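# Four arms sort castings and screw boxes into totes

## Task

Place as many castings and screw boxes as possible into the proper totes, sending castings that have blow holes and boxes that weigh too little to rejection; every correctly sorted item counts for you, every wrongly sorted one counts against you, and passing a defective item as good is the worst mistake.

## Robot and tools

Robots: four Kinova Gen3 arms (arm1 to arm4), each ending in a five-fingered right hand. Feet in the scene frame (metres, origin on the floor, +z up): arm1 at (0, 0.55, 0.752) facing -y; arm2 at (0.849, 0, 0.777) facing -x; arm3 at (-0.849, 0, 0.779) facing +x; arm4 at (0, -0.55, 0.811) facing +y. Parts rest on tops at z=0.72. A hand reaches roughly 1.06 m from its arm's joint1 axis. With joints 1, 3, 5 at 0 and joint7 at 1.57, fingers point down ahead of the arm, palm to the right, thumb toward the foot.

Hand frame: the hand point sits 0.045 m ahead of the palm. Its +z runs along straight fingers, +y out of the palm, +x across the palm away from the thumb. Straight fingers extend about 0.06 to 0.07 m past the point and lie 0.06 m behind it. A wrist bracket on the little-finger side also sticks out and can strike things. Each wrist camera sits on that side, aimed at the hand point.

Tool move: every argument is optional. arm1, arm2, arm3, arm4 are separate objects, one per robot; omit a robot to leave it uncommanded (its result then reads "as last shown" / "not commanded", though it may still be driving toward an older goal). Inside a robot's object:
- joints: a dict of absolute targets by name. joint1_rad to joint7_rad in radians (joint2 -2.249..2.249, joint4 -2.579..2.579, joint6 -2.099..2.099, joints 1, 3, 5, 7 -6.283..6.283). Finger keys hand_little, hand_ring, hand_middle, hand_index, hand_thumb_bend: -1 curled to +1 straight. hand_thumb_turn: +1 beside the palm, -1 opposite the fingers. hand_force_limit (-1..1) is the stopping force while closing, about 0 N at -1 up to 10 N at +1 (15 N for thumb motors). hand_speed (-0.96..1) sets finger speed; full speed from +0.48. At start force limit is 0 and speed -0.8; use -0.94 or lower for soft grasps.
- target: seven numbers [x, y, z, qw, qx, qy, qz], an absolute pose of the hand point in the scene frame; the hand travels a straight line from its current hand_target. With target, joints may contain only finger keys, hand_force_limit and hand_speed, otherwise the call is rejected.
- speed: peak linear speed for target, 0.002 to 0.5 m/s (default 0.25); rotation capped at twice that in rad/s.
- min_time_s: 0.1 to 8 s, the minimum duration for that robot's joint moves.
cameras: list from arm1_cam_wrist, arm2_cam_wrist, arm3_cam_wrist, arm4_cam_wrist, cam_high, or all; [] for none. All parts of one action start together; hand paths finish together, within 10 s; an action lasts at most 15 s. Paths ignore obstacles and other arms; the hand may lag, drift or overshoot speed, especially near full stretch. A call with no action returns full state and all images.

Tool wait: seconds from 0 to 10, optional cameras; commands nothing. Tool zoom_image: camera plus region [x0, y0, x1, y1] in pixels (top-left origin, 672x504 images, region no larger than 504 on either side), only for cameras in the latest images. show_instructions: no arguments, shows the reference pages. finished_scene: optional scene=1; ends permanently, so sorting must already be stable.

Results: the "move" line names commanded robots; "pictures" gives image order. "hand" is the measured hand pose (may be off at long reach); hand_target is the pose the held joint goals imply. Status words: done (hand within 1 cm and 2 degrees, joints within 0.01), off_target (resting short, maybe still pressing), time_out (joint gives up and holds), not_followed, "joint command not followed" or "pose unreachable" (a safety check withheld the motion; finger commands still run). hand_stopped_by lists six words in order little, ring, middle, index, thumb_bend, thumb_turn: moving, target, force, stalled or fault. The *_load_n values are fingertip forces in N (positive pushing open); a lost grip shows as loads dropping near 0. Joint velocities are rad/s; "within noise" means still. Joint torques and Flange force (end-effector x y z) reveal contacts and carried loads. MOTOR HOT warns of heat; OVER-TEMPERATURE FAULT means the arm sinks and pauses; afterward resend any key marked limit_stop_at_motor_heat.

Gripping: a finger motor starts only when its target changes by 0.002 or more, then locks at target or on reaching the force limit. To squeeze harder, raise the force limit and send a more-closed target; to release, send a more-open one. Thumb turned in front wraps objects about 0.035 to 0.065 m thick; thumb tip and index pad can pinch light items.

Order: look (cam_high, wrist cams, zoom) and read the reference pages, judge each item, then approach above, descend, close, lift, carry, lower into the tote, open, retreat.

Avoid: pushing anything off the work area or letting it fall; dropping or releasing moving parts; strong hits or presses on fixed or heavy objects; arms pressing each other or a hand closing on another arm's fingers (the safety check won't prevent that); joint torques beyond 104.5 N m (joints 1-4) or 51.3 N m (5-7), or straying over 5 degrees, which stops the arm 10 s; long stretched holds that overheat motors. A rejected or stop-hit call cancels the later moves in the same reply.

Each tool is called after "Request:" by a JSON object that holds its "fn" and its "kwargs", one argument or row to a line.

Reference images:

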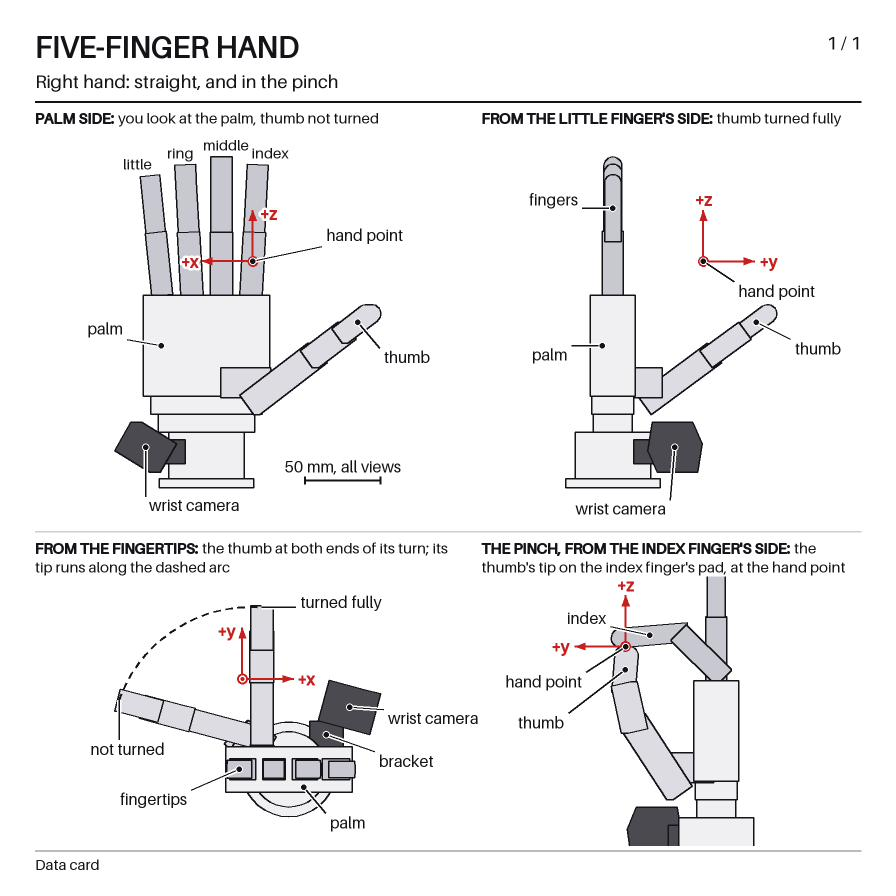

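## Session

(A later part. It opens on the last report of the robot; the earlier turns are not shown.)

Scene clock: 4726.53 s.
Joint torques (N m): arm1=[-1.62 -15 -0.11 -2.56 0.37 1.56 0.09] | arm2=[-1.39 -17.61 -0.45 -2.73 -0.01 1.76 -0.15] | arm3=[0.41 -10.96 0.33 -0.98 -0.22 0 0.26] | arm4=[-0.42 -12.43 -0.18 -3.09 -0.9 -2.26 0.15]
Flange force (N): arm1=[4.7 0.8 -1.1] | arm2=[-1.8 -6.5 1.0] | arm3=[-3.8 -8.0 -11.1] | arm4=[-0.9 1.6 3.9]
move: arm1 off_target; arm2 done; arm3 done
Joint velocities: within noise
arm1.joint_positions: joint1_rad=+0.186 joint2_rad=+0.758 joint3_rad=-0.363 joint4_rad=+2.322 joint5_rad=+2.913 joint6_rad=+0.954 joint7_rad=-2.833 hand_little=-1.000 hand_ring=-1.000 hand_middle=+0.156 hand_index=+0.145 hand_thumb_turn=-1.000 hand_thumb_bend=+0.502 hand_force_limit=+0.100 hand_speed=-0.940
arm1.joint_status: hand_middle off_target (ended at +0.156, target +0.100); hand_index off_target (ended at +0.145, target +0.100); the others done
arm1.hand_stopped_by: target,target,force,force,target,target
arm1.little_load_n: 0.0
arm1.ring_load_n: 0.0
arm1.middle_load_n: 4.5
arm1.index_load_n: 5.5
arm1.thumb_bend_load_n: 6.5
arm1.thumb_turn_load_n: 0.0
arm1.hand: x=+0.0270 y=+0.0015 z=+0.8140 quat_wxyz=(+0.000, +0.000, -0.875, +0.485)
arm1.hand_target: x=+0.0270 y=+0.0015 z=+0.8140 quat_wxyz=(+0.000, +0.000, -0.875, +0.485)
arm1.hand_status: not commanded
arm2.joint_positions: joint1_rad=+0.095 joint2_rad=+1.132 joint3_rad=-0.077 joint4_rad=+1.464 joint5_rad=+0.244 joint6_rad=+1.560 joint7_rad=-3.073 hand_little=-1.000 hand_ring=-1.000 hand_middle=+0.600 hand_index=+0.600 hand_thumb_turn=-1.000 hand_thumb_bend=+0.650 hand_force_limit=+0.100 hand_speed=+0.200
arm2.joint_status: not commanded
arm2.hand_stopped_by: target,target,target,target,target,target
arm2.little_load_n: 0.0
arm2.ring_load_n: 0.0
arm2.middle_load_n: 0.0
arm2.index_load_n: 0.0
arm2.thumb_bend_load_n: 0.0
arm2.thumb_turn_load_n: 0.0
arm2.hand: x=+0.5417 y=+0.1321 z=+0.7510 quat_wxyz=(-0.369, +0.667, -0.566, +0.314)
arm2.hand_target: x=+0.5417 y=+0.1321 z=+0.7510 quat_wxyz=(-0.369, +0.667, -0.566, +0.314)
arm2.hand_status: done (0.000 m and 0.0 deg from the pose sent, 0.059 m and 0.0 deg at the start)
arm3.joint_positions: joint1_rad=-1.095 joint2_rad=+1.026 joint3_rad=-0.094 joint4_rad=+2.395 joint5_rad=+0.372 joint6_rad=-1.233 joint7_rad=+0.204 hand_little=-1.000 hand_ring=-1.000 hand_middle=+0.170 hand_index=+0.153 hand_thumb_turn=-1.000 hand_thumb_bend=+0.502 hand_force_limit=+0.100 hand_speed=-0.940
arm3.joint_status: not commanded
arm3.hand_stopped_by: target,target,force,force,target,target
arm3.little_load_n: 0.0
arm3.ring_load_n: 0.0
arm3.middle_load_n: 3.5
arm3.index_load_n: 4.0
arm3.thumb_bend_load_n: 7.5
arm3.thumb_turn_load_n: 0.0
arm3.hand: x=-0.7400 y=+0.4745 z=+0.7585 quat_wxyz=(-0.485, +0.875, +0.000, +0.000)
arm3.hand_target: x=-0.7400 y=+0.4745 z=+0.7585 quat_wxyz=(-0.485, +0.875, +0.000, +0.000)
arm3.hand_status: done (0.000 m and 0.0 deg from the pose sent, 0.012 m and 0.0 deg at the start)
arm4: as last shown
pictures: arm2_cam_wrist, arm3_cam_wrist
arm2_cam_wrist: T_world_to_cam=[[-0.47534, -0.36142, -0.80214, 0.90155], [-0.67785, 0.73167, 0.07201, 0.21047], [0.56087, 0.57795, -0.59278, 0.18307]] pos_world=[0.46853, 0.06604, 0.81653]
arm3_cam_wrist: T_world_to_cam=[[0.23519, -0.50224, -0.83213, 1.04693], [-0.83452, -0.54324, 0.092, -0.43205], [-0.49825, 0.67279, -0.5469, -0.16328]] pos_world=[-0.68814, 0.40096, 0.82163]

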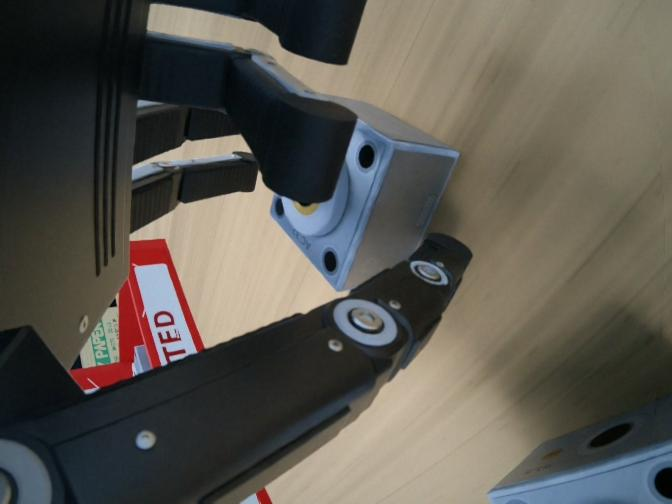

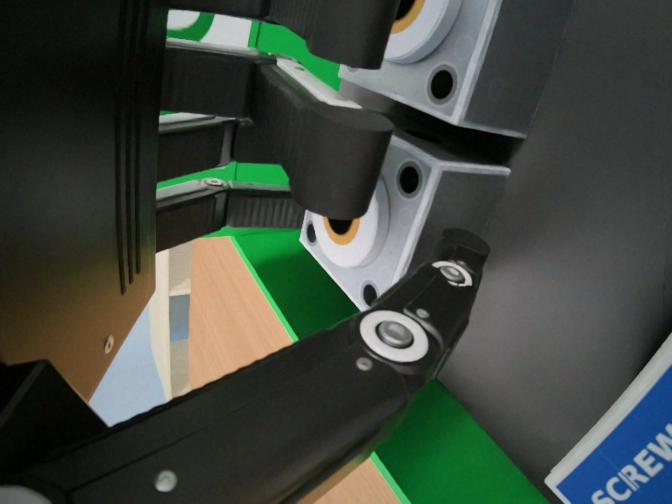

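Request:
{"fn": "move", "kwargs": {
  "arm1": {"target":[0.027,0.0015,0.90,0,0,0.8747,-0.4848],"speed":0.2},
  "arm2": {"joints":{"hand_index":0.45,"hand_middle":0.45,"hand_thumb_bend":0.5,"hand_speed":-0.6}},
  "arm3": {"joints":{"hand_index":0.225,"hand_middle":0.24,"hand_thumb_bend":0.555,"hand_speed":-0.8}}
}}

Request:
{"fn": "move", "kwargs": {
  "arm1": {"target":[-0.12,0.08,0.94,0,0,0.8747,-0.4848],"speed":0.3},
  "arm2": {"joints":{"hand_index":0.1,"hand_middle":0.1,"hand_speed":-0.94}},
  "arm3": {"target":[-0.740,0.4745,0.91,0.4848,-0.8747,0,0],"speed":0.2}
}}

Request:
{"fn": "move", "kwargs": {
  "arm2": {"target":[0.5417,0.1321,0.88,0.36946,-0.66661,0.56633,-0.31388],"speed":0.2},
  "arm3": {"target":[-0.60,0.22,0.97,0.4848,-0.8747,0,0],"speed":0.4},
  "cameras": ["cam_high","arm2_cam_wrist"]
}}

Scene clock: 4754.37 s.
Joint torques (N m): arm1=[-1.84 -15.25 -0.25 -6.09 0.44 2.35 0.04] | arm2=[-1.4 -17.63 -0.44 -2.79 -0.03 1.77 -0.15] | arm3=[0.75 -15.1 -0.54 -0.66 0.3 -1.71 0.12] | arm4=[-0.44 -12.46 -0.22 -3.02 -0.94 -2.24 0.16]
Flange force (N): arm1=[7.6 5.0 1.3] | arm2=[-1.8 -6.6 1.2] | arm3=[-3.7 -0.5 -2.7] | arm4=[-0.8 1.7 3.7]
move: arm1 done; arm2 done; arm3 done
Joint velocities: within noise
arm1.joint_positions: joint1_rad=+0.202 joint2_rad=+0.484 joint3_rad=-0.372 joint4_rad=+2.284 joint5_rad=+2.832 joint6_rad=+0.653 joint7_rad=-2.809 hand_little=-1.000 hand_ring=-1.000 hand_middle=+0.156 hand_index=+0.145 hand_thumb_turn=-1.000 hand_thumb_bend=+0.502 hand_force_limit=+0.100 hand_speed=-0.940
arm1.joint_status: not commanded
arm1.hand_stopped_by: target,target,force,force,target,target
arm1.little_load_n: 0.0
arm1.ring_load_n: 0.0
arm1.middle_load_n: 4.0
arm1.index_load_n: 4.0
arm1.thumb_bend_load_n: 7.5
arm1.thumb_turn_load_n: 0.0
arm1.hand: x=+0.0270 y=+0.0015 z=+0.9000 quat_wxyz=(+0.000, +0.000, -0.875, +0.485)
arm1.hand_target: x=+0.0270 y=+0.0015 z=+0.9000 quat_wxyz=(+0.000, +0.000, -0.875, +0.485)
arm1.hand_status: done (0.000 m and 0.0 deg from the pose sent, 0.086 m and 0.0 deg at the start)
arm2.joint_positions: joint1_rad=+0.095 joint2_rad=+1.132 joint3_rad=-0.077 joint4_rad=+1.464 joint5_rad=+0.244 joint6_rad=+1.560 joint7_rad=-3.073 hand_little=-1.000 hand_ring=-1.000 hand_middle=+0.450 hand_index=+0.450 hand_thumb_turn=-1.000 hand_thumb_bend=+0.500 hand_force_limit=+0.100 hand_speed=-0.600
arm2.joint_status: all done
arm2.hand_stopped_by: target,target,target,target,target,target
arm2.little_load_n: 0.0
arm2.ring_load_n: 0.0
arm2.middle_load_n: 0.0
arm2.index_load_n: 0.0
arm2.thumb_bend_load_n: 0.0
arm2.thumb_turn_load_n: 0.0
arm2.hand: x=+0.5417 y=+0.1321 z=+0.7510 quat_wxyz=(-0.369, +0.667, -0.566, +0.314)
arm2.hand_target: x=+0.5417 y=+0.1321 z=+0.7510 quat_wxyz=(-0.369, +0.667, -0.566, +0.314)
arm2.hand_status: not commanded
arm3.joint_positions: joint1_rad=-1.096 joint2_rad=+1.026 joint3_rad=-0.094 joint4_rad=+2.395 joint5_rad=+0.372 joint6_rad=-1.233 joint7_rad=+0.204 hand_little=-1.000 hand_ring=-1.000 hand_middle=+0.240 hand_index=+0.226 hand_thumb_turn=-1.000 hand_thumb_bend=+0.556 hand_force_limit=+0.100 hand_speed=-0.800
arm3.joint_status: all done
arm3.hand_stopped_by: target,target,target,target,target,target
arm3.little_load_n: 0.0
arm3.ring_load_n: 0.0
arm3.middle_load_n: 0.0
arm3.index_load_n: 0.0
arm3.thumb_bend_load_n: 0.0
arm3.thumb_turn_load_n: 0.0
arm3.hand: x=-0.7400 y=+0.4745 z=+0.7585 quat_wxyz=(-0.485, +0.875, +0.000, +0.000)
arm3.hand_target: x=-0.7400 y=+0.4745 z=+0.7585 quat_wxyz=(-0.485, +0.875, +0.000, +0.000)
arm3.hand_status: not commanded
arm4: as last shown
pictures: none

Scene clock: 4756.53 s.
Joint torques (N m): arm1=[-1.93 -11.95 -0.7 -6.66 -0.27 2.46 0.09] | arm2=[-1.8 -15.93 -1.19 -3.24 -0.41 0.47 0.02] | arm3=[0.78 -11.98 -0.25 -4.77 -0.26 -1.82 0.12] | arm4=[-0.42 -12.38 -0.23 -2.98 -0.9 -2.2 0.09]
Flange force (N): arm1=[10.2 -1.2 -7.6] | arm2=[-2.6 -11.5 -1.0] | arm3=[-3.4 1.0 -1.9] | arm4=[-0.8 1.5 3.6]
move: arm1 done; arm2 off_target; arm3 done
Joint velocities: within noise
arm1.joint_positions: joint1_rad=+0.924 joint2_rad=+0.338 joint3_rad=-0.547 joint4_rad=+2.337 joint5_rad=+3.708 joint6_rad=+0.481 joint7_rad=-3.278 hand_little=-1.000 hand_ring=-1.000 hand_middle=+0.156 hand_index=+0.145 hand_thumb_turn=-1.000 hand_thumb_bend=+0.502 hand_force_limit=+0.100 hand_speed=-0.940
arm1.joint_status: not commanded
arm1.hand_stopped_by: target,target,force,force,target,target
arm1.little_load_n: 0.0
arm1.ring_load_n: 0.0
arm1.middle_load_n: 4.0
arm1.index_load_n: 4.5
arm1.thumb_bend_load_n: 7.5
arm1.thumb_turn_load_n: 0.0
arm1.hand: x=-0.1200 y=+0.0800 z=+0.9400 quat_wxyz=(+0.000, +0.000, -0.875, +0.485)
arm1.hand_target: x=-0.1200 y=+0.0800 z=+0.9400 quat_wxyz=(+0.000, +0.000, -0.875, +0.485)
arm1.hand_status: done (0.000 m and 0.0 deg from the pose sent, 0.171 m and 0.0 deg at the start)
arm2.joint_positions: joint1_rad=+0.095 joint2_rad=+1.132 joint3_rad=-0.077 joint4_rad=+1.464 joint5_rad=+0.244 joint6_rad=+1.560 joint7_rad=-3.073 hand_little=-1.000 hand_ring=-1.000 hand_middle=+0.164 hand_index=+0.147 hand_thumb_turn=-1.000 hand_thumb_bend=+0.501 hand_force_limit=+0.100 hand_speed=-0.940
arm2.joint_status: hand_middle off_target (ended at +0.164, target +0.100); hand_index off_target (ended at +0.147, target +0.100); the others done
arm2.hand_stopped_by: target,target,force,force,target,target
arm2.little_load_n: 0.0
arm2.ring_load_n: 0.5
arm2.middle_load_n: 5.0
arm2.index_load_n: 5.5
arm2.thumb_bend_load_n: 5.5
arm2.thumb_turn_load_n: 0.0
arm2.hand: x=+0.5417 y=+0.1321 z=+0.7510 quat_wxyz=(-0.369, +0.667, -0.566, +0.314)
arm2.hand_target: x=+0.5417 y=+0.1321 z=+0.7510 quat_wxyz=(-0.369, +0.667, -0.566, +0.314)
arm2.hand_status: not commanded
arm3.joint_positions: joint1_rad=-1.060 joint2_rad=+0.487 joint3_rad=-0.140 joint4_rad=+2.408 joint5_rad=+0.486 joint6_rad=-0.758 joint7_rad=-0.071 hand_little=-1.000 hand_ring=-1.000 hand_middle=+0.240 hand_index=+0.226 hand_thumb_turn=-1.000 hand_thumb_bend=+0.556 hand_force_limit=+0.100 hand_speed=-0.800
arm3.joint_status: not commanded
arm3.hand_stopped_by: target,target,target,target,target,target
arm3.little_load_n: 0.0
arm3.ring_load_n: 0.0
arm3.middle_load_n: 0.0
arm3.index_load_n: 0.0
arm3.thumb_bend_load_n: 0.0
arm3.thumb_turn_load_n: 0.0
arm3.hand: x=-0.7400 y=+0.4745 z=+0.9100 quat_wxyz=(-0.485, +0.875, +0.000, +0.000)
arm3.hand_target: x=-0.7400 y=+0.4745 z=+0.9100 quat_wxyz=(-0.485, +0.875, +0.000, +0.000)
arm3.hand_status: done (0.000 m and 0.0 deg from the pose sent, 0.152 m and 0.0 deg at the start)
arm4: as last shown
pictures: none

Scene clock: 4758.30 s.
Joint torques (N m): arm1=[-1.94 -11.88 -0.64 -6.61 -0.27 2.46 -0.03] | arm2=[-1.47 -17.01 -0.44 -4.21 0.13 2.06 -0.14] | arm3=[0.69 -9.2 0.24 -4.71 -1.12 -1.52 0.13] | arm4=[-0.46 -12.39 -0.21 -3.02 -0.94 -2.19 0.06]
Flange force (N): arm1=[10.0 -1.1 -7.5] | arm2=[-1.6 -5.1 3.3] | arm3=[-3.0 -2.1 0.9] | arm4=[-1.0 1.7 3.5]
move: arm2 done; arm3 done
Joint velocities: within noise
arm1, arm4: as last shown
arm1.middle_load_n: 4.5
arm2.joint_positions: joint1_rad=+0.096 joint2_rad=+0.888 joint3_rad=-0.078 joint4_rad=+1.488 joint5_rad=+0.230 joint6_rad=+1.774 joint7_rad=-3.024 hand_little=-1.000 hand_ring=-1.000 hand_middle=+0.164 hand_index=+0.147 hand_thumb_turn=-1.000 hand_thumb_bend=+0.502 hand_force_limit=+0.100 hand_speed=-0.940
arm2.joint_status: not commanded
arm2.hand_stopped_by: target,target,force,force,target,target
arm2.little_load_n: 0.0
arm2.ring_load_n: 0.0
arm2.middle_load_n: 3.5
arm2.index_load_n: 4.0
arm2.thumb_bend_load_n: 7.5
arm2.thumb_turn_load_n: -0.5
arm2.hand: x=+0.5417 y=+0.1321 z=+0.8800 quat_wxyz=(-0.369, +0.667, -0.566, +0.314)
arm2.hand_target: x=+0.5417 y=+0.1321 z=+0.8800 quat_wxyz=(-0.369, +0.667, -0.566, +0.314)
arm2.hand_status: done (0.000 m and 0.0 deg from the pose sent, 0.129 m and 0.0 deg at the start)
arm3.joint_positions: joint1_rad=-0.213 joint2_rad=+0.310 joint3_rad=+0.185 joint4_rad=+2.331 joint5_rad=+1.840 joint6_rad=-1.140 joint7_rad=-0.564 hand_little=-1.000 hand_ring=-1.000 hand_middle=+0.240 hand_index=+0.226 hand_thumb_turn=-1.000 hand_thumb_bend=+0.556 hand_force_limit=+0.100 hand_speed=-0.800
arm3.joint_status: not commanded
arm3.hand_stopped_by: target,target,target,target,target,target
arm3.little_load_n: 0.0
arm3.ring_load_n: 0.0
arm3.middle_load_n: 0.0
arm3.index_load_n: 0.0
arm3.thumb_bend_load_n: 0.0
arm3.thumb_turn_load_n: 0.0
arm3.hand: x=-0.6000 y=+0.2200 z=+0.9700 quat_wxyz=(-0.485, +0.875, +0.000, +0.000)
arm3.hand_target: x=-0.6000 y=+0.2200 z=+0.9700 quat_wxyz=(-0.485, +0.875, +0.000, +0.000)
arm3.hand_status: done (0.000 m and 0.0 deg from the pose sent, 0.297 m and 0.0 deg at the start; pose on its path clipped on 13 of 53 steps)
pictures: arm2_cam_wrist, cam_high
arm2_cam_wrist: T_world_to_cam=[[-0.47532, -0.36145, -0.80214, 1.00501], [-0.67786, 0.73166, 0.07199, 0.20121], [0.56087, 0.57796, -0.59278, 0.25954]] pos_world=[0.46853, 0.06604, 0.94553]

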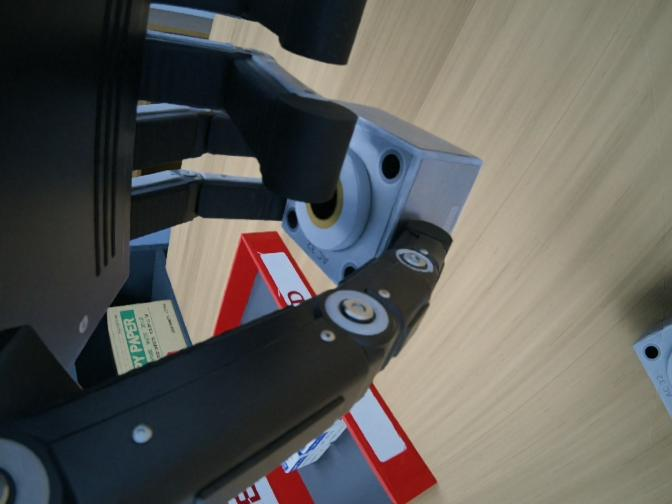

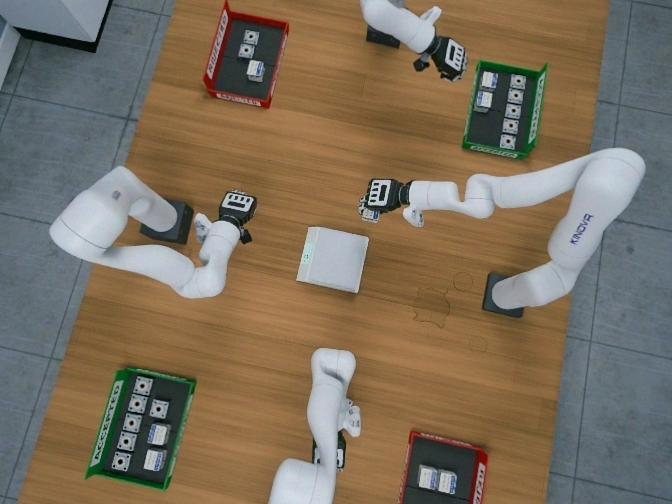

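Request:
{"fn": "move", "kwargs": {
  "arm1": {"target":[-0.5565,0.367,0.90,0.3428,-0.6185,-0.6185,0.3428],"speed":0.4},
  "arm2": {"target":[0.6915,0.410,0.88,0.3428,-0.6185,0.6185,-0.3428],"speed":0.3},
  "arm3": {"target":[-0.56,-0.03,1.0,0.4848,-0.8747,0,0],"speed":0.35}
}}

Request:
{"fn": "move", "kwargs": {
  "arm1": {"target":[-0.5565,0.367,0.775,0.3428,-0.6185,-0.6185,0.3428],"speed":0.15},
  "arm2": {"target":[0.6915,0.410,0.77,0.3428,-0.6185,0.6185,-0.3428],"speed":0.15},
  "cameras": ["cam_high","arm1_cam_wrist","arm2_cam_wrist"]
}}

Scene clock: 4771.30 s.
Joint torques (N m): arm1=[-1.9 -16.19 2.77 -6.28 0.26 2.35 0.03] | arm2=[-1.43 -17.58 1.36 -4.82 1.11 1.74 -0.17] | arm3=[0.65 -12.55 1.14 -5.2 -1.03 -1.57 0.15] | arm4=[-0.43 -12.42 -0.13 -2.99 -0.9 -2.19 0.12]
Flange force (N): arm1=[7.6 7.1 6.7] | arm2=[1.3 -4.9 3.0] | arm3=[-2.0 -2.5 2.7] | arm4=[-0.7 1.5 3.6]
move: arm1 done; arm2 done; arm3 done
Joint velocities: within noise
arm1.joint_positions: joint1_rad=+0.911 joint2_rad=+0.523 joint3_rad=+0.169 joint4_rad=+2.167 joint5_rad=+2.435 joint6_rad=+0.584 joint7_rad=-2.878 hand_little=-1.000 hand_ring=-1.000 hand_middle=+0.156 hand_index=+0.145 hand_thumb_turn=-1.000 hand_thumb_bend=+0.502 hand_force_limit=+0.100 hand_speed=-0.940
arm1.joint_status: not commanded
arm1.hand_stopped_by: target,target,force,force,target,target
arm1.little_load_n: 0.0
arm1.ring_load_n: 0.0
arm1.middle_load_n: 4.0
arm1.index_load_n: 4.0
arm1.thumb_bend_load_n: 7.5
arm1.thumb_turn_load_n: 0.0
arm1.hand: x=-0.5565 y=+0.3670 z=+0.9000 quat_wxyz=(+0.343, -0.618, -0.618, +0.343)
arm1.hand_target: x=-0.5565 y=+0.3670 z=+0.9000 quat_wxyz=(+0.343, -0.618, -0.618, +0.343)
arm1.hand_status: done (0.000 m and 0.0 deg from the pose sent, 0.524 m and 90.0 deg at the start)
arm2.joint_positions: joint1_rad=+0.633 joint2_rad=+0.901 joint3_rad=+0.110 joint4_rad=+1.468 joint5_rad=+0.539 joint6_rad=+1.607 joint7_rad=-2.607 hand_little=-1.000 hand_ring=-1.000 hand_middle=+0.164 hand_index=+0.147 hand_thumb_turn=-1.000 hand_thumb_bend=+0.502 hand_force_limit=+0.100 hand_speed=-0.940
arm2.joint_status: not commanded
arm2.hand_stopped_by: target,target,force,force,target,target
arm2.little_load_n: 0.0
arm2.ring_load_n: 0.5
arm2.middle_load_n: 3.5
arm2.index_load_n: 4.0
arm2.thumb_bend_load_n: 7.5
arm2.thumb_turn_load_n: 0.0
arm2.hand: x=+0.6915 y=+0.4100 z=+0.8800 quat_wxyz=(-0.343, +0.618, -0.618, +0.343)
arm2.hand_target: x=+0.6915 y=+0.4100 z=+0.8800 quat_wxyz=(-0.343, +0.618, -0.618, +0.343)
arm2.hand_status: done (0.000 m and 0.0 deg from the pose sent, 0.316 m and 9.3 deg at the start)
arm3.joint_positions: joint1_rad=+0.300 joint2_rad=+0.502 joint3_rad=+0.419 joint4_rad=+1.875 joint5_rad=+2.316 joint6_rad=-1.697 joint7_rad=-0.475 hand_little=-1.000 hand_ring=-1.000 hand_middle=+0.240 hand_index=+0.226 hand_thumb_turn=-1.000 hand_thumb_bend=+0.556 hand_force_limit=+0.100 hand_speed=-0.800
arm3.joint_status: not commanded
arm3.hand_stopped_by: target,target,target,target,target,target
arm3.little_load_n: 0.0
arm3.ring_load_n: 0.0
arm3.middle_load_n: 0.0
arm3.index_load_n: 0.0
arm3.thumb_bend_load_n: 0.0
arm3.thumb_turn_load_n: 0.0
arm3.hand: x=-0.5600 y=-0.0300 z=+1.0000 quat_wxyz=(-0.485, +0.875, +0.000, +0.000)
arm3.hand_target: x=-0.5600 y=-0.0300 z=+1.0000 quat_wxyz=(-0.485, +0.875, +0.000, +0.000)
arm3.hand_status: done (0.000 m and 0.0 deg from the pose sent, 0.255 m and 0.0 deg at the start)
arm4.joint_positions: joint1_rad=+0.717 joint2_rad=+0.550 joint3_rad=-0.203 joint4_rad=+2.182 joint5_rad=+2.312 joint6_rad=-1.170 joint7_rad=-0.472 hand_little=-1.000 hand_ring=-1.000 hand_middle=+0.280 hand_index=+0.276 hand_thumb_turn=-1.000 hand_thumb_bend=+0.570 hand_force_limit=+0.100 hand_speed=-0.800
arm4.joint_status: not commanded
arm4.hand_stopped_by: target,target,target,target,target,target
arm4.little_load_n: 0.0
arm4.ring_load_n: 0.0
arm4.middle_load_n: 0.5
arm4.index_load_n: 0.0
arm4.thumb_bend_load_n: 0.0
arm4.thumb_turn_load_n: 0.0
arm4.hand: x=-0.0500 y=-0.3000 z=+0.9500 quat_wxyz=(-0.343, +0.618, +0.618, -0.343)
arm4.hand_target: x=-0.0500 y=-0.3000 z=+0.9500 quat_wxyz=(-0.343, +0.618, +0.618, -0.343)
arm4.hand_status: not commanded
pictures: none

Scene clock: 4772.67 s.
Joint torques (N m): arm1=[-2.02 -18.62 2.8 -3.22 -0.04 2.49 0.02] | arm2=[-1.43 -18.5 1.55 -3.57 0.84 1.83 -0.17] | arm3=[0.64 -12.55 1.18 -5.2 -1.06 -1.6 0.11] | arm4=[-0.42 -12.44 -0.24 -3.02 -0.92 -2.22 0.15]
Flange force (N): arm1=[5.6 4.6 3.7] | arm2=[0.8 -5.4 2.1] | arm3=[-2.2 -2.3 2.8] | arm4=[-0.8 1.6 3.6]
move: arm1 done; arm2 done
Joint velocities: within noise
arm1.joint_positions: joint1_rad=+0.995 joint2_rad=+0.868 joint3_rad=+0.056 joint4_rad=+2.190 joint5_rad=+2.613 joint6_rad=+0.916 joint7_rad=-3.136 hand_little=-1.000 hand_ring=-1.000 hand_middle=+0.156 hand_index=+0.145 hand_thumb_turn=-1.000 hand_thumb_bend=+0.502 hand_force_limit=+0.100 hand_speed=-0.940
arm1.joint_status: not commanded
arm1.hand_stopped_by: target,target,force,force,target,target
arm1.little_load_n: 0.5
arm1.ring_load_n: 0.0
arm1.middle_load_n: 4.5
arm1.index_load_n: 4.0
arm1.thumb_bend_load_n: 7.5
arm1.thumb_turn_load_n: 0.0
arm1.hand: x=-0.5565 y=+0.3670 z=+0.7750 quat_wxyz=(+0.343, -0.618, -0.618, +0.343)
arm1.hand_target: x=-0.5565 y=+0.3670 z=+0.7750 quat_wxyz=(+0.343, -0.618, -0.618, +0.343)
arm1.hand_status: done (0.000 m and 0.0 deg from the pose sent, 0.125 m and 0.0 deg at the start)
arm2.joint_positions: joint1_rad=+0.641 joint2_rad=+1.105 joint3_rad=+0.096 joint4_rad=+1.454 joint5_rad=+0.531 joint6_rad=+1.449 joint7_rad=-2.714 hand_little=-1.000 hand_ring=-1.000 hand_middle=+0.164 hand_index=+0.147 hand_thumb_turn=-1.000 hand_thumb_bend=+0.502 hand_force_limit=+0.100 hand_speed=-0.940
arm2.joint_status: not commanded
arm2.hand_stopped_by: target,target,force,force,target,target
arm2.little_load_n: 0.0
arm2.ring_load_n: 0.0
arm2.middle_load_n: 3.5
arm2.index_load_n: 4.0
arm2.thumb_bend_load_n: 7.5
arm2.thumb_turn_load_n: 0.0
arm2.hand: x=+0.6915 y=+0.4100 z=+0.7700 quat_wxyz=(-0.343, +0.618, -0.618, +0.343)
arm2.hand_target: x=+0.6915 y=+0.4100 z=+0.7700 quat_wxyz=(-0.343, +0.618, -0.618, +0.343)
arm2.hand_status: done (0.000 m and 0.0 deg from the pose sent, 0.110 m and 0.0 deg at the start)
arm3, arm4: as last shown
arm4.middle_load_n: 0.0
arm4.thumb_turn_load_n: 0.5
pictures: arm1_cam_wrist, arm2_cam_wrist, cam_high
arm1_cam_wrist: T_world_to_cam=[[0.54414, 0.22434, -0.80844, 0.84432], [0.55898, -0.81551, 0.14993, 0.48894], [-0.62566, -0.53349, -0.56916, 0.39816]] pos_world=[-0.48363, 0.42174, 0.83589]
arm2_cam_wrist: T_world_to_cam=[[-0.52753, -0.27982, -0.80213, 1.09106], [-0.55067, 0.83161, 0.07206, -0.0216], [0.64689, 0.47972, -0.59278, -0.0695]] pos_world=[0.60863, 0.3566, 0.83553]

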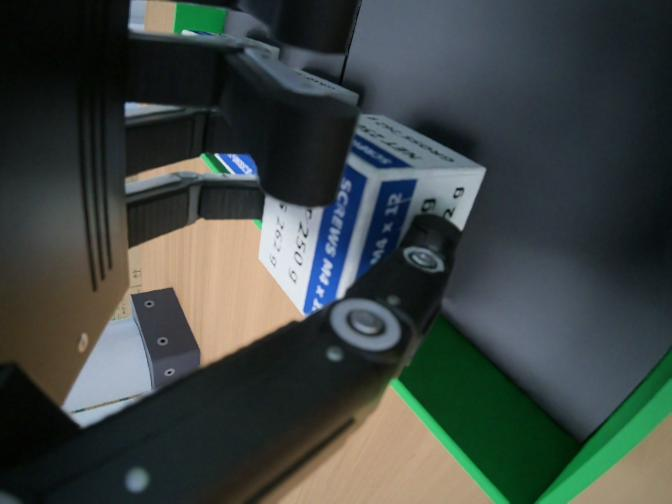

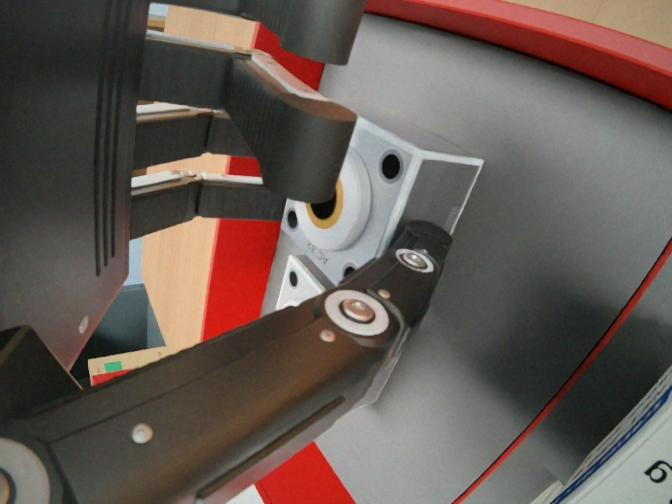

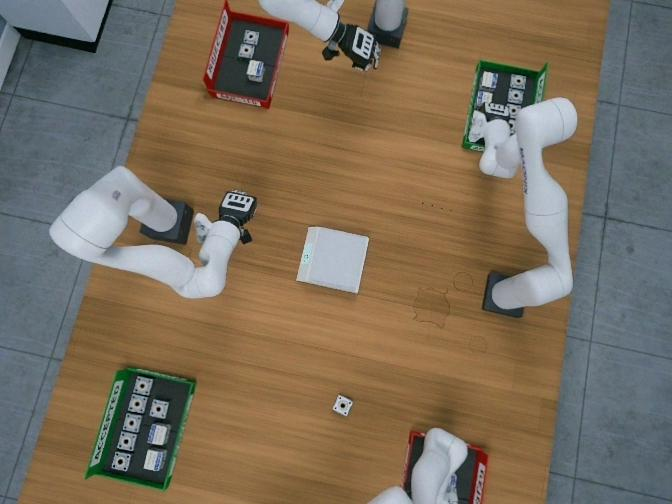

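Request:
{"fn": "move", "kwargs": {
  "arm1": {"target":[-0.5565,0.367,0.7625,0.3428,-0.6185,-0.6185,0.3428],"speed":0.03},
  "arm2": {"target":[0.6915,0.410,0.7585,0.3428,-0.6185,0.6185,-0.3428],"speed":0.04}
}}

Request:
{"fn": "move", "kwargs": {
  "arm1": {"target":[-0.5565,0.367,0.7615,0.3428,-0.6185,-0.6185,0.3428],"speed":0.03},
  "arm2": {"joints":{"hand_index":0.225,"hand_middle":0.24,"hand_thumb_bend":0.56,"hand_speed":-0.8}}
}}

Scene clock: 4782.50 s.
Joint torques (N m): arm1=[-2.48 -15.1 1.5 -2.72 0.33 1.12 -0.05] | arm2=[-0.73 -13.36 -0.22 -3.01 -0.38 -0.77 0.03] | arm3=[0.63 -12.64 1.18 -5.14 -1.02 -1.6 0.12] | arm4=[-0.46 -12.42 -0.26 -3.11 -0.91 -2.21 0.14]
Flange force (N): arm1=[6.8 -1.3 -3.0] | arm2=[1.2 -16.0 -6.3] | arm3=[-1.8 -2.1 2.6] | arm4=[-1.1 1.6 3.7]
move: arm1 done; arm2 done
Joint velocities: within noise
arm1.joint_positions: joint1_rad=+0.999 joint2_rad=+0.904 joint3_rad=+0.051 joint4_rad=+2.184 joint5_rad=+2.621 joint6_rad=+0.944 joint7_rad=-3.152 hand_little=-1.000 hand_ring=-1.000 hand_middle=+0.156 hand_index=+0.145 hand_thumb_turn=-1.000 hand_thumb_bend=+0.502 hand_force_limit=+0.100 hand_speed=-0.940
arm1.joint_status: not commanded
arm1.hand_stopped_by: target,target,force,force,target,target
arm1.little_load_n: 0.0
arm1.ring_load_n: 0.0
arm1.middle_load_n: 4.5
arm1.index_load_n: 3.0
arm1.thumb_bend_load_n: 7.5
arm1.thumb_turn_load_n: -0.5
arm1.hand: x=-0.5565 y=+0.3670 z=+0.7625 quat_wxyz=(+0.343, -0.618, -0.618, +0.343)
arm1.hand_target: x=-0.5565 y=+0.3670 z=+0.7625 quat_wxyz=(+0.343, -0.618, -0.618, +0.343)
arm1.hand_status: done (0.000 m and 0.0 deg from the pose sent, 0.013 m and 0.0 deg at the start)
arm2.joint_positions: joint1_rad=+0.642 joint2_rad=+1.128 joint3_rad=+0.095 joint4_rad=+1.448 joint5_rad=+0.530 joint6_rad=+1.435 joint7_rad=-2.723 hand_little=-1.000 hand_ring=-1.000 hand_middle=+0.164 hand_index=+0.147 hand_thumb_turn=-1.000 hand_thumb_bend=+0.502 hand_force_limit=+0.100 hand_speed=-0.940
arm2.joint_status: not commanded
arm2.hand_stopped_by: target,target,force,force,target,target
arm2.little_load_n: -0.5
arm2.ring_load_n: 0.0
arm2.middle_load_n: 4.0
arm2.index_load_n: 4.5
arm2.thumb_bend_load_n: 6.0
arm2.thumb_turn_load_n: -0.5
arm2.hand: x=+0.6915 y=+0.4100 z=+0.7585 quat_wxyz=(-0.343, +0.618, -0.618, +0.343)
arm2.hand_target: x=+0.6915 y=+0.4100 z=+0.7585 quat_wxyz=(-0.343, +0.618, -0.618, +0.343)
arm2.hand_status: done (0.000 m and 0.0 deg from the pose sent, 0.011 m and 0.0 deg at the start)
arm3, arm4: as last shown
arm4.thumb_turn_load_n: 0.0
pictures: none

Scene clock: 4783.47 s.
Joint torques (N m): arm1=[-1.8 -15.11 2.26 -2.18 0.07 1.09 -0.02] | arm2=[-1.48 -18.05 1.37 -3.43 0.64 1.6 -0.14] | arm3=[0.69 -12.51 1.17 -5.17 -1.03 -1.57 0.15] | arm4=[-0.42 -12.37 -0.22 -2.98 -0.91 -2.21 0.1]
Flange force (N): arm1=[5.2 -1.0 -2.3] | arm2=[0.8 -6.7 1.5] | arm3=[-2.0 -2.6 2.7] | arm4=[-0.8 1.5 3.5]
move: arm1 done; arm2 done
Joint velocities: within noise
arm1.joint_positions: joint1_rad=+1.000 joint2_rad=+0.907 joint3_rad=+0.050 joint4_rad=+2.184 joint5_rad=+2.622 joint6_rad=+0.946 joint7_rad=-3.153 hand_little=-1.000 hand_ring=-1.000 hand_middle=+0.156 hand_index=+0.145 hand_thumb_turn=-1.000 hand_thumb_bend=+0.502 hand_force_limit=+0.100 hand_speed=-0.940
arm1.joint_status: not commanded
arm1.hand_stopped_by: target,target,force,force,target,target
arm1.little_load_n: 0.0
arm1.ring_load_n: 0.0
arm1.middle_load_n: 4.5
arm1.index_load_n: 3.5
arm1.thumb_bend_load_n: 7.5
arm1.thumb_turn_load_n: -0.5
arm1.hand: x=-0.5565 y=+0.3670 z=+0.7615 quat_wxyz=(+0.343, -0.618, -0.618, +0.343)
arm1.hand_target: x=-0.5565 y=+0.3670 z=+0.7615 quat_wxyz=(+0.343, -0.618, -0.618, +0.343)
arm1.hand_status: done (0.000 m and 0.0 deg from the pose sent, 0.001 m and 0.0 deg at the start)
arm2.joint_positions: joint1_rad=+0.642 joint2_rad=+1.128 joint3_rad=+0.095 joint4_rad=+1.448 joint5_rad=+0.530 joint6_rad=+1.435 joint7_rad=-2.723 hand_little=-1.000 hand_ring=-1.000 hand_middle=+0.240 hand_index=+0.226 hand_thumb_turn=-1.000 hand_thumb_bend=+0.560 hand_force_limit=+0.100 hand_speed=-0.800
arm2.joint_status: all done
arm2.hand_stopped_by: target,target,target,target,target,target
arm2.little_load_n: 0.0
arm2.ring_load_n: 0.0
arm2.middle_load_n: 0.0
arm2.index_load_n: 0.0
arm2.thumb_bend_load_n: 0.0
arm2.thumb_turn_load_n: 0.0
arm2.hand: x=+0.6915 y=+0.4100 z=+0.7585 quat_wxyz=(-0.343, +0.618, -0.618, +0.343)
arm2.hand_target: x=+0.6915 y=+0.4100 z=+0.7585 quat_wxyz=(-0.343, +0.618, -0.618, +0.343)
arm2.hand_status: not commanded
arm3, arm4: as last shown
pictures: none

Request:
{"fn": "move", "kwargs": {
  "arm1": {"joints":{"hand_index":0.21,"hand_middle":0.22,"hand_thumb_bend":0.565,"hand_speed":-0.8}},
  "arm2": {"target":[0.6915,0.410,0.89,0.3428,-0.6185,0.6185,-0.3428],"speed":0.2}
}}

Request:
{"fn": "move", "kwargs": {
  "arm1": {"target":[-0.5565,0.367,0.95,0.3428,-0.6185,-0.6185,0.3428],"speed":0.2},
  "arm2": {"target":[0.4494,0.1259,0.80,-0.06496,0.1172,0.86681,-0.48043],"speed":0.4,"joints":{"hand_index":0.6,"hand_middle":0.6,"hand_thumb_bend":0.65,"hand_speed":0.2}}
}}

Request:
{"fn": "move", "kwargs": {
  "arm2": {"target":[0.4494,0.1259,0.751,-0.06496,0.1172,0.86681,-0.48043],"speed":0.1},
  "cameras": ["cam_high","arm2_cam_wrist"]
}}

Request:
{"fn": "zoom_image", "kwargs": {
  "camera": "cam_high",
  "region": [395, 425, 500, 504]
}}

Scene clock: 4811.50 s.
Joint torques (N m): arm1=[-1.86 -17.36 2.59 -2.25 0.03 1.87 0.09] | arm2=[-1.46 -17 1.14 -4.83 0.94 1.49 -0.15] | arm3=[0.72 -12.63 1.17 -5.18 -1.04 -1.59 0.09] | arm4=[-0.48 -12.41 -0.22 -2.95 -0.92 -2.2 0.11]
Flange force (N): arm1=[4.6 2.2 2.0] | arm2=[1.2 -5.9 2.4] | arm3=[-1.9 -2.2 2.9] | arm4=[-0.7 1.7 3.4]
move: arm1 done; arm2 done
Joint velocities: within noise
arm1.joint_positions: joint1_rad=+1.000 joint2_rad=+0.907 joint3_rad=+0.050 joint4_rad=+2.184 joint5_rad=+2.622 joint6_rad=+0.946 joint7_rad=-3.153 hand_little=-1.000 hand_ring=-1.000 hand_middle=+0.220 hand_index=+0.210 hand_thumb_turn=-1.000 hand_thumb_bend=+0.566 hand_force_limit=+0.100 hand_speed=-0.800
arm1.joint_status: all done
arm1.hand_stopped_by: target,target,target,target,target,target
arm1.little_load_n: 0.0
arm1.ring_load_n: 0.0
arm1.middle_load_n: 0.0
arm1.index_load_n: 0.0
arm1.thumb_bend_load_n: 0.0
arm1.thumb_turn_load_n: 0.0
arm1.hand: x=-0.5565 y=+0.3670 z=+0.7615 quat_wxyz=(+0.343, -0.618, -0.618, +0.343)
arm1.hand_target: x=-0.5565 y=+0.3670 z=+0.7615 quat_wxyz=(+0.343, -0.618, -0.618, +0.343)
arm1.hand_status: not commanded
arm2.joint_positions: joint1_rad=+0.631 joint2_rad=+0.884 joint3_rad=+0.114 joint4_rad=+1.464 joint5_rad=+0.540 joint6_rad=+1.623 joint7_rad=-2.595 hand_little=-1.000 hand_ring=-1.000 hand_middle=+0.240 hand_index=+0.226 hand_thumb_turn=-1.000 hand_thumb_bend=+0.560 hand_force_limit=+0.100 hand_speed=-0.800
arm2.joint_status: not commanded
arm2.hand_stopped_by: target,target,target,target,target,target
arm2.little_load_n: 0.0
arm2.ring_load_n: 0.0
arm2.middle_load_n: 0.0
arm2.index_load_n: 0.0
arm2.thumb_bend_load_n: 0.0
arm2.thumb_turn_load_n: 0.0
arm2.hand: x=+0.6915 y=+0.4100 z=+0.8900 quat_wxyz=(-0.343, +0.618, -0.618, +0.343)
arm2.hand_target: x=+0.6915 y=+0.4100 z=+0.8900 quat_wxyz=(-0.343, +0.618, -0.618, +0.343)
arm2.hand_status: done (0.000 m and 0.0 deg from the pose sent, 0.132 m and 0.0 deg at the start)
arm3, arm4: as last shown
pictures: none

Scene clock: 4814.43 s.
Joint torques (N m): arm1=[-1.89 -13.8 2.6 -6.61 0.29 1.6 -0.03] | arm2=[-1.44 -17.5 -1.22 -3.76 -1.1 1.56 -0.13] | arm3=[0.65 -12.6 1.19 -5.18 -1.05 -1.57 0.08] | arm4=[-0.46 -12.43 -0.18 -3.04 -0.93 -2.26 0.13]
Flange force (N): arm1=[8.4 7.4 8.0] | arm2=[-4.9 -3.3 -3.3] | arm3=[-2.0 -2.2 2.7] | arm4=[-0.9 1.7 3.8]
move: arm1 done; arm2 done
Joint velocities: within noise
arm1.joint_positions: joint1_rad=+0.818 joint2_rad=+0.409 joint3_rad=+0.286 joint4_rad=+2.121 joint5_rad=+2.276 joint6_rad=+0.440 joint7_rad=-2.690 hand_little=-1.000 hand_ring=-1.000 hand_middle=+0.220 hand_index=+0.210 hand_thumb_turn=-1.000 hand_thumb_bend=+0.566 hand_force_limit=+0.100 hand_speed=-0.800
arm1.joint_status: not commanded
arm1.hand_stopped_by: target,target,target,target,target,target
arm1.little_load_n: 0.0
arm1.ring_load_n: 0.0
arm1.middle_load_n: 0.0
arm1.index_load_n: 0.0
arm1.thumb_bend_load_n: 0.0
arm1.thumb_turn_load_n: 0.0
arm1.hand: x=-0.5565 y=+0.3670 z=+0.9500 quat_wxyz=(+0.343, -0.618, -0.618, +0.343)
arm1.hand_target: x=-0.5565 y=+0.3670 z=+0.9500 quat_wxyz=(+0.343, -0.618, -0.618, +0.343)
arm1.hand_status: done (0.000 m and 0.0 deg from the pose sent, 0.188 m and 0.0 deg at the start)
arm2.joint_positions: joint1_rad=+0.646 joint2_rad=+1.004 joint3_rad=+0.122 joint4_rad=+1.599 joint5_rad=-0.968 joint6_rad=+1.380 joint7_rad=-3.588 hand_little=-1.000 hand_ring=-1.000 hand_middle=+0.600 hand_index=+0.600 hand_thumb_turn=-1.000 hand_thumb_bend=+0.650 hand_force_limit=+0.100 hand_speed=+0.200
arm2.joint_status: all done
arm2.hand_stopped_by: target,target,target,target,target,target
arm2.little_load_n: 0.0
arm2.ring_load_n: 0.0
arm2.middle_load_n: 0.0
arm2.index_load_n: 0.0
arm2.thumb_bend_load_n: 0.0
arm2.thumb_turn_load_n: 0.0
arm2.hand: x=+0.4494 y=+0.1259 z=+0.8000 quat_wxyz=(+0.065, -0.117, -0.867, +0.480)
arm2.hand_target: x=+0.4494 y=+0.1259 z=+0.8000 quat_wxyz=(+0.065, -0.117, -0.867, +0.480)
arm2.hand_status: done (0.000 m and 0.0 deg from the pose sent, 0.384 m and 105.4 deg at the start)
arm3, arm4: as last shown
pictures: none

Scene clock: 4815.43 s.
Joint torques (N m): arm1=[-1.86 -13.79 2.65 -6.6 0.33 1.62 -0.02] | arm2=[-1.42 -17.9 -1.3 -3.26 -0.97 1.66 -0.12] | arm3=[0.69 -12.56 1.23 -5.14 -1.04 -1.64 0.12] | arm4=[-0.38 -12.38 -0.25 -3.05 -0.93 -2.21 0.09]
Flange force (N): arm1=[8.2 7.2 7.9] | arm2=[-4.8 -3.6 -3.4] | arm3=[-1.9 -2.4 2.9] | arm4=[-1.0 1.5 3.7]
move: arm2 done
Joint velocities: within noise
arm1, arm3, arm4: as last shown
arm2.joint_positions: joint1_rad=+0.653 joint2_rad=+1.106 joint3_rad=+0.111 joint4_rad=+1.574 joint5_rad=-0.987 joint6_rad=+1.331 joint7_rad=-3.527 hand_little=-1.000 hand_ring=-1.000 hand_middle=+0.600 hand_index=+0.600 hand_thumb_turn=-1.000 hand_thumb_bend=+0.650 hand_force_limit=+0.100 hand_speed=+0.200
arm2.joint_status: not commanded
arm2.hand_stopped_by: target,target,target,target,target,target
arm2.little_load_n: 0.0
arm2.ring_load_n: 0.0
arm2.middle_load_n: 0.0
arm2.index_load_n: 0.0
arm2.thumb_bend_load_n: 0.0
arm2.thumb_turn_load_n: 0.0
arm2.hand: x=+0.4494 y=+0.1259 z=+0.7510 quat_wxyz=(+0.065, -0.117, -0.867, +0.480)
arm2.hand_target: x=+0.4494 y=+0.1259 z=+0.7510 quat_wxyz=(+0.065, -0.117, -0.867, +0.480)
arm2.hand_status: done (0.000 m and 0.0 deg from the pose sent, 0.049 m and 0.0 deg at the start)
pictures: arm2_cam_wrist, cam_high
arm2_cam_wrist: T_world_to_cam=[[-0.12965, 0.58281, -0.8022, 0.58126], [0.94798, 0.31006, 0.07205, -0.52512], [0.29072, -0.75113, -0.59269, 0.52711]] pos_world=[0.41993, 0.21999, 0.81653]

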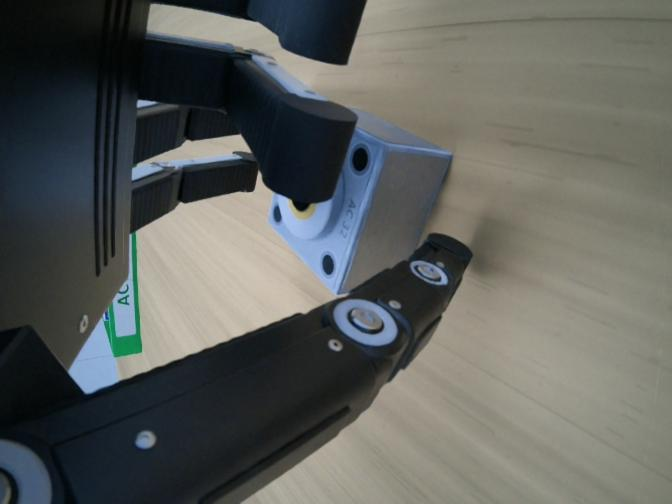

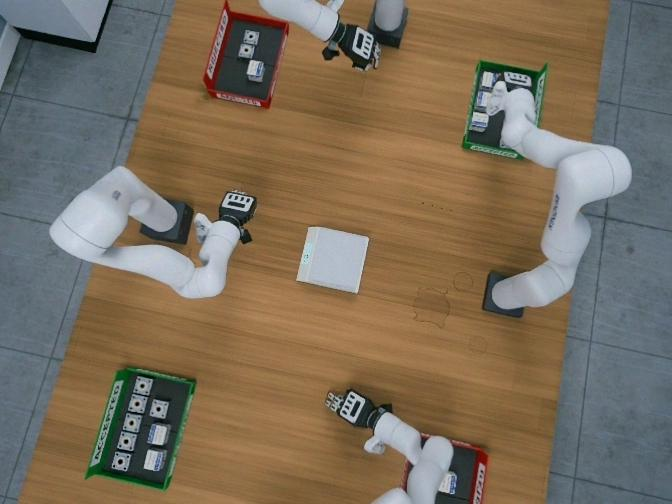

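Scaled by 4.800 from the camera's image (finer frame: 960x720).

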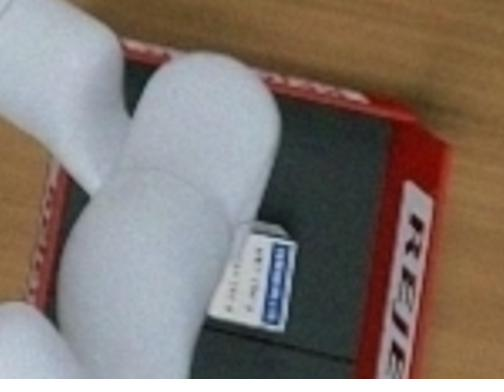

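Request:
{"fn": "move", "kwargs": {
  "arm2": {"joints":{"hand_index":0.45,"hand_middle":0.45,"hand_thumb_bend":0.5,"hand_speed":-0.6}}
}}

Request:
{"fn": "move", "kwargs": {
  "arm2": {"joints":{"hand_index":0.1,"hand_middle":0.1,"hand_speed":-0.94}}
}}

Request:
{"fn": "move", "kwargs": {
  "arm2": {"target":[0.4494,0.1259,0.90,-0.06496,0.1172,0.86681,-0.48043],"speed":0.2}
}}

Request:
{"fn": "move", "kwargs": {
  "arm2": {"joints":{"joint1_rad":0.733,"joint2_rad":0.937,"joint3_rad":0,"joint4_rad":1.671,"joint5_rad":-1.036,"joint6_rad":1.863,"joint7_rad":-0.452},"min_time_s":3.2},
  "cameras": ["cam_high"]
}}

Request:
{"fn": "zoom_image", "kwargs": {
  "camera": "cam_high",
  "region": [280, 388, 340, 438]
}}

Scene clock: 4826.27 s.
Joint torques (N m): arm1=[-1.9 -13.78 2.63 -6.55 0.32 1.62 0.06] | arm2=[-1.38 -17.88 -1.32 -3.25 -0.94 1.63 -0.15] | arm3=[0.64 -12.54 1.17 -5.2 -0.99 -1.61 0.08] | arm4=[-0.37 -12.44 -0.21 -3.08 -0.85 -2.24 0.13]
Flange force (N): arm1=[8.5 7.5 8.2] | arm2=[-4.8 -3.6 -3.4] | arm3=[-2.1 -2.3 2.9] | arm4=[-0.9 1.5 4.1]
move: arm2 done
Joint velocities: within noise
arm1, arm3, arm4: as last shown
arm2.joint_positions: joint1_rad=+0.653 joint2_rad=+1.106 joint3_rad=+0.111 joint4_rad=+1.574 joint5_rad=-0.987 joint6_rad=+1.331 joint7_rad=-3.527 hand_little=-1.000 hand_ring=-1.000 hand_middle=+0.450 hand_index=+0.450 hand_thumb_turn=-1.000 hand_thumb_bend=+0.500 hand_force_limit=+0.100 hand_speed=-0.600
arm2.joint_status: all done
arm2.hand_stopped_by: target,target,target,target,target,target
arm2.little_load_n: 0.0
arm2.ring_load_n: 0.0
arm2.middle_load_n: 0.0
arm2.index_load_n: 0.0
arm2.thumb_bend_load_n: 0.0
arm2.thumb_turn_load_n: 0.0
arm2.hand: x=+0.4494 y=+0.1259 z=+0.7510 quat_wxyz=(+0.065, -0.117, -0.867, +0.480)
arm2.hand_target: x=+0.4494 y=+0.1259 z=+0.7510 quat_wxyz=(+0.065, -0.117, -0.867, +0.480)
arm2.hand_status: not commanded
pictures: none

Scene clock: 4828.43 s.
Joint torques (N m): arm1=[-1.96 -13.77 2.63 -6.56 0.34 1.6 -0.03] | arm2=[-1.25 -15.95 -0.49 -3.6 -0.71 0.32 0.01] | arm3=[0.7 -12.58 1.15 -5.18 -1.07 -1.59 0.1] | arm4=[-0.46 -12.36 -0.12 -3.02 -0.86 -2.21 0.14]
Flange force (N): arm1=[8.4 7.2 8.0] | arm2=[-5.8 -8.5 -5.9] | arm3=[-2.1 -2.3 2.8] | arm4=[-0.9 1.3 3.7]
move: arm2 off_target
Joint velocities: within noise
arm1: as last shown
arm2.joint_positions: joint1_rad=+0.653 joint2_rad=+1.106 joint3_rad=+0.111 joint4_rad=+1.574 joint5_rad=-0.987 joint6_rad=+1.331 joint7_rad=-3.527 hand_little=-1.000 hand_ring=-1.000 hand_middle=+0.164 hand_index=+0.147 hand_thumb_turn=-1.000 hand_thumb_bend=+0.501 hand_force_limit=+0.100 hand_speed=-0.940
arm2.joint_status: hand_middle off_target (ended at +0.164, target +0.100); hand_index off_target (ended at +0.147, target +0.100); the others done
arm2.hand_stopped_by: target,target,force,force,target,target
arm2.little_load_n: 0.0
arm2.ring_load_n: 0.0
arm2.middle_load_n: 5.0
arm2.index_load_n: 6.0
arm2.thumb_bend_load_n: 5.0
arm2.thumb_turn_load_n: 0.0
arm2.hand: x=+0.4494 y=+0.1259 z=+0.7510 quat_wxyz=(+0.065, -0.117, -0.867, +0.480)
arm2.hand_target: x=+0.4494 y=+0.1259 z=+0.7510 quat_wxyz=(+0.065, -0.117, -0.867, +0.480)
arm2.hand_status: not commanded
arm3.joint_positions: joint1_rad=+0.300 joint2_rad=+0.502 joint3_rad=+0.419 joint4_rad=+1.875 joint5_rad=+2.316 joint6_rad=-1.697 joint7_rad=-0.475 hand_little=-1.000 hand_ring=-1.000 hand_middle=+0.240 hand_index=+0.226 hand_thumb_turn=-1.000 hand_thumb_bend=+0.556 hand_force_limit=+0.100 hand_speed=-0.800
arm3.joint_status: not commanded
arm3.hand_stopped_by: target,target,target,target,target,target
arm3.little_load_n: 0.0
arm3.ring_load_n: 0.0
arm3.middle_load_n: 0.0
arm3.index_load_n: 0.0
arm3.thumb_bend_load_n: 0.0
arm3.thumb_turn_load_n: 0.0
arm3.hand: x=-0.5600 y=-0.0300 z=+1.0000 quat_wxyz=(-0.485, +0.875, +0.000, +0.000)
arm3.hand_target: x=-0.5600 y=-0.0300 z=+1.0000 quat_wxyz=(-0.485, +0.875, +0.000, +0.000)
arm3.hand_status: not commanded
arm4.joint_positions: joint1_rad=+0.717 joint2_rad=+0.550 joint3_rad=-0.203 joint4_rad=+2.182 joint5_rad=+2.312 joint6_rad=-1.170 joint7_rad=-0.472 hand_little=-1.000 hand_ring=-1.000 hand_middle=+0.280 hand_index=+0.276 hand_thumb_turn=-1.000 hand_thumb_bend=+0.570 hand_force_limit=+0.100 hand_speed=-0.800
arm4.joint_status: not commanded
arm4.hand_stopped_by: target,target,target,target,target,target
arm4.little_load_n: 0.0
arm4.ring_load_n: 0.0
arm4.middle_load_n: 0.0
arm4.index_load_n: 0.0
arm4.thumb_bend_load_n: 0.0
arm4.thumb_turn_load_n: 0.0
arm4.hand: x=-0.0500 y=-0.3000 z=+0.9500 quat_wxyz=(-0.343, +0.618, +0.618, -0.343)
arm4.hand_target: x=-0.0500 y=-0.3000 z=+0.9500 quat_wxyz=(-0.343, +0.618, +0.618, -0.343)
arm4.hand_status: not commanded
pictures: none

Scene clock: 4829.73 s.
Joint torques (N m): arm1=[-1.93 -13.77 2.67 -6.44 0.3 1.63 0.02] | arm2=[-1.44 -17.12 -1.19 -5.16 -1.56 1.72 -0.15] | arm3=[0.71 -12.61 1.17 -5.14 -1.05 -1.59 0.11] | arm4=[-0.43 -12.4 -0.26 -2.97 -0.91 -2.22 0.11]
Flange force (N): arm1=[8.5 7.2 8.5] | arm2=[-5.8 -1.4 -1.6] | arm3=[-1.9 -2.3 2.7] | arm4=[-0.8 1.6 3.5]
move: arm2 done
Joint velocities: within noise
arm1, arm3, arm4: as last shown
arm2.joint_positions: joint1_rad=+0.634 joint2_rad=+0.814 joint3_rad=+0.141 joint4_rad=+1.592 joint5_rad=-0.932 joint6_rad=+1.504 joint7_rad=-3.742 hand_little=-1.000 hand_ring=-1.000 hand_middle=+0.164 hand_index=+0.147 hand_thumb_turn=-1.000 hand_thumb_bend=+0.502 hand_force_limit=+0.100 hand_speed=-0.940
arm2.joint_status: not commanded
arm2.hand_stopped_by: target,target,force,force,target,target
arm2.little_load_n: 0.0
arm2.ring_load_n: 0.0
arm2.middle_load_n: 3.5
arm2.index_load_n: 4.0
arm2.thumb_bend_load_n: 7.5
arm2.thumb_turn_load_n: -0.5
arm2.hand: x=+0.4494 y=+0.1259 z=+0.9000 quat_wxyz=(+0.065, -0.117, -0.867, +0.480)
arm2.hand_target: x=+0.4494 y=+0.1259 z=+0.9000 quat_wxyz=(+0.065, -0.117, -0.867, +0.480)
arm2.hand_status: done (0.000 m and 0.0 deg from the pose sent, 0.149 m and 0.0 deg at the start)
arm3.ring_load_n: 0.5
pictures: none

Scene clock: 4833.30 s.
Joint torques (N m): arm1=[-1.88 -13.8 2.67 -6.52 0.38 1.63 0.06] | arm2=[-1.44 -16.72 -2.37 -3.35 -1.45 2.3 -0.04] | arm3=[0.67 -12.59 1.22 -5.09 -1.05 -1.58 0.07] | arm4=[-0.45 -12.41 -0.17 -3.05 -0.9 -2.21 0.09]
Flange force (N): arm1=[8.1 7.3 8.1] | arm2=[5.7 2.9 -0.2] | arm3=[-1.8 -2.2 2.6] | arm4=[-1.0 1.6 3.8]
move: arm2 done
Joint velocities: within noise
arm1, arm3, arm4: as last shown
arm1.ring_load_n: -0.5
arm2.joint_positions: joint1_rad=+0.733 joint2_rad=+0.937 joint3_rad=+0.000 joint4_rad=+1.671 joint5_rad=-1.036 joint6_rad=+1.863 joint7_rad=-0.452 hand_little=-1.000 hand_ring=-1.000 hand_middle=+0.164 hand_index=+0.147 hand_thumb_turn=-1.000 hand_thumb_bend=+0.502 hand_force_limit=+0.100 hand_speed=-0.940
arm2.joint_status: all done
arm2.hand_stopped_by: target,target,force,force,target,target
arm2.little_load_n: 0.0
arm2.ring_load_n: 0.0
arm2.middle_load_n: 4.5
arm2.index_load_n: 4.5
arm2.thumb_bend_load_n: 6.5
arm2.thumb_turn_load_n: -0.5
arm2.hand: x=+0.4235 y=+0.0448 z=+1.1012 quat_wxyz=(+0.705, +0.705, -0.052, -0.054)
arm2.hand_target: x=+0.4235 y=+0.0448 z=+1.1012 quat_wxyz=(+0.705, +0.705, -0.052, -0.054)
arm2.hand_status: not commanded
arm3.ring_load_n: 0.0
arm3.thumb_bend_load_n: 0.5

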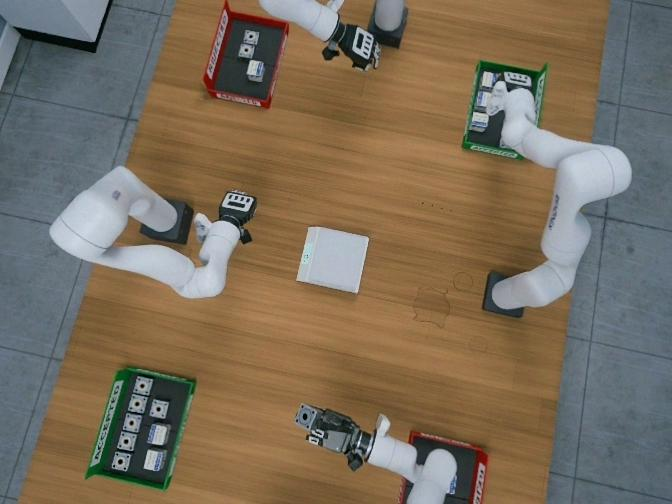

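Scaled by 8.400 from the camera's image (finer frame: 960x720).

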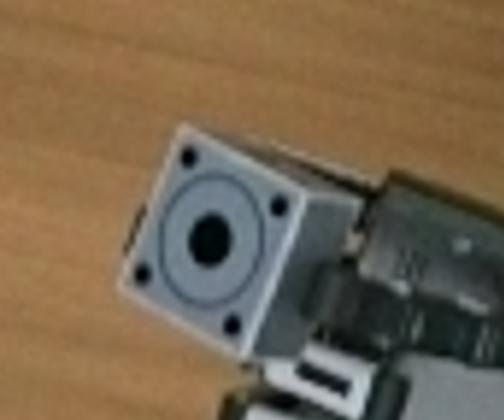

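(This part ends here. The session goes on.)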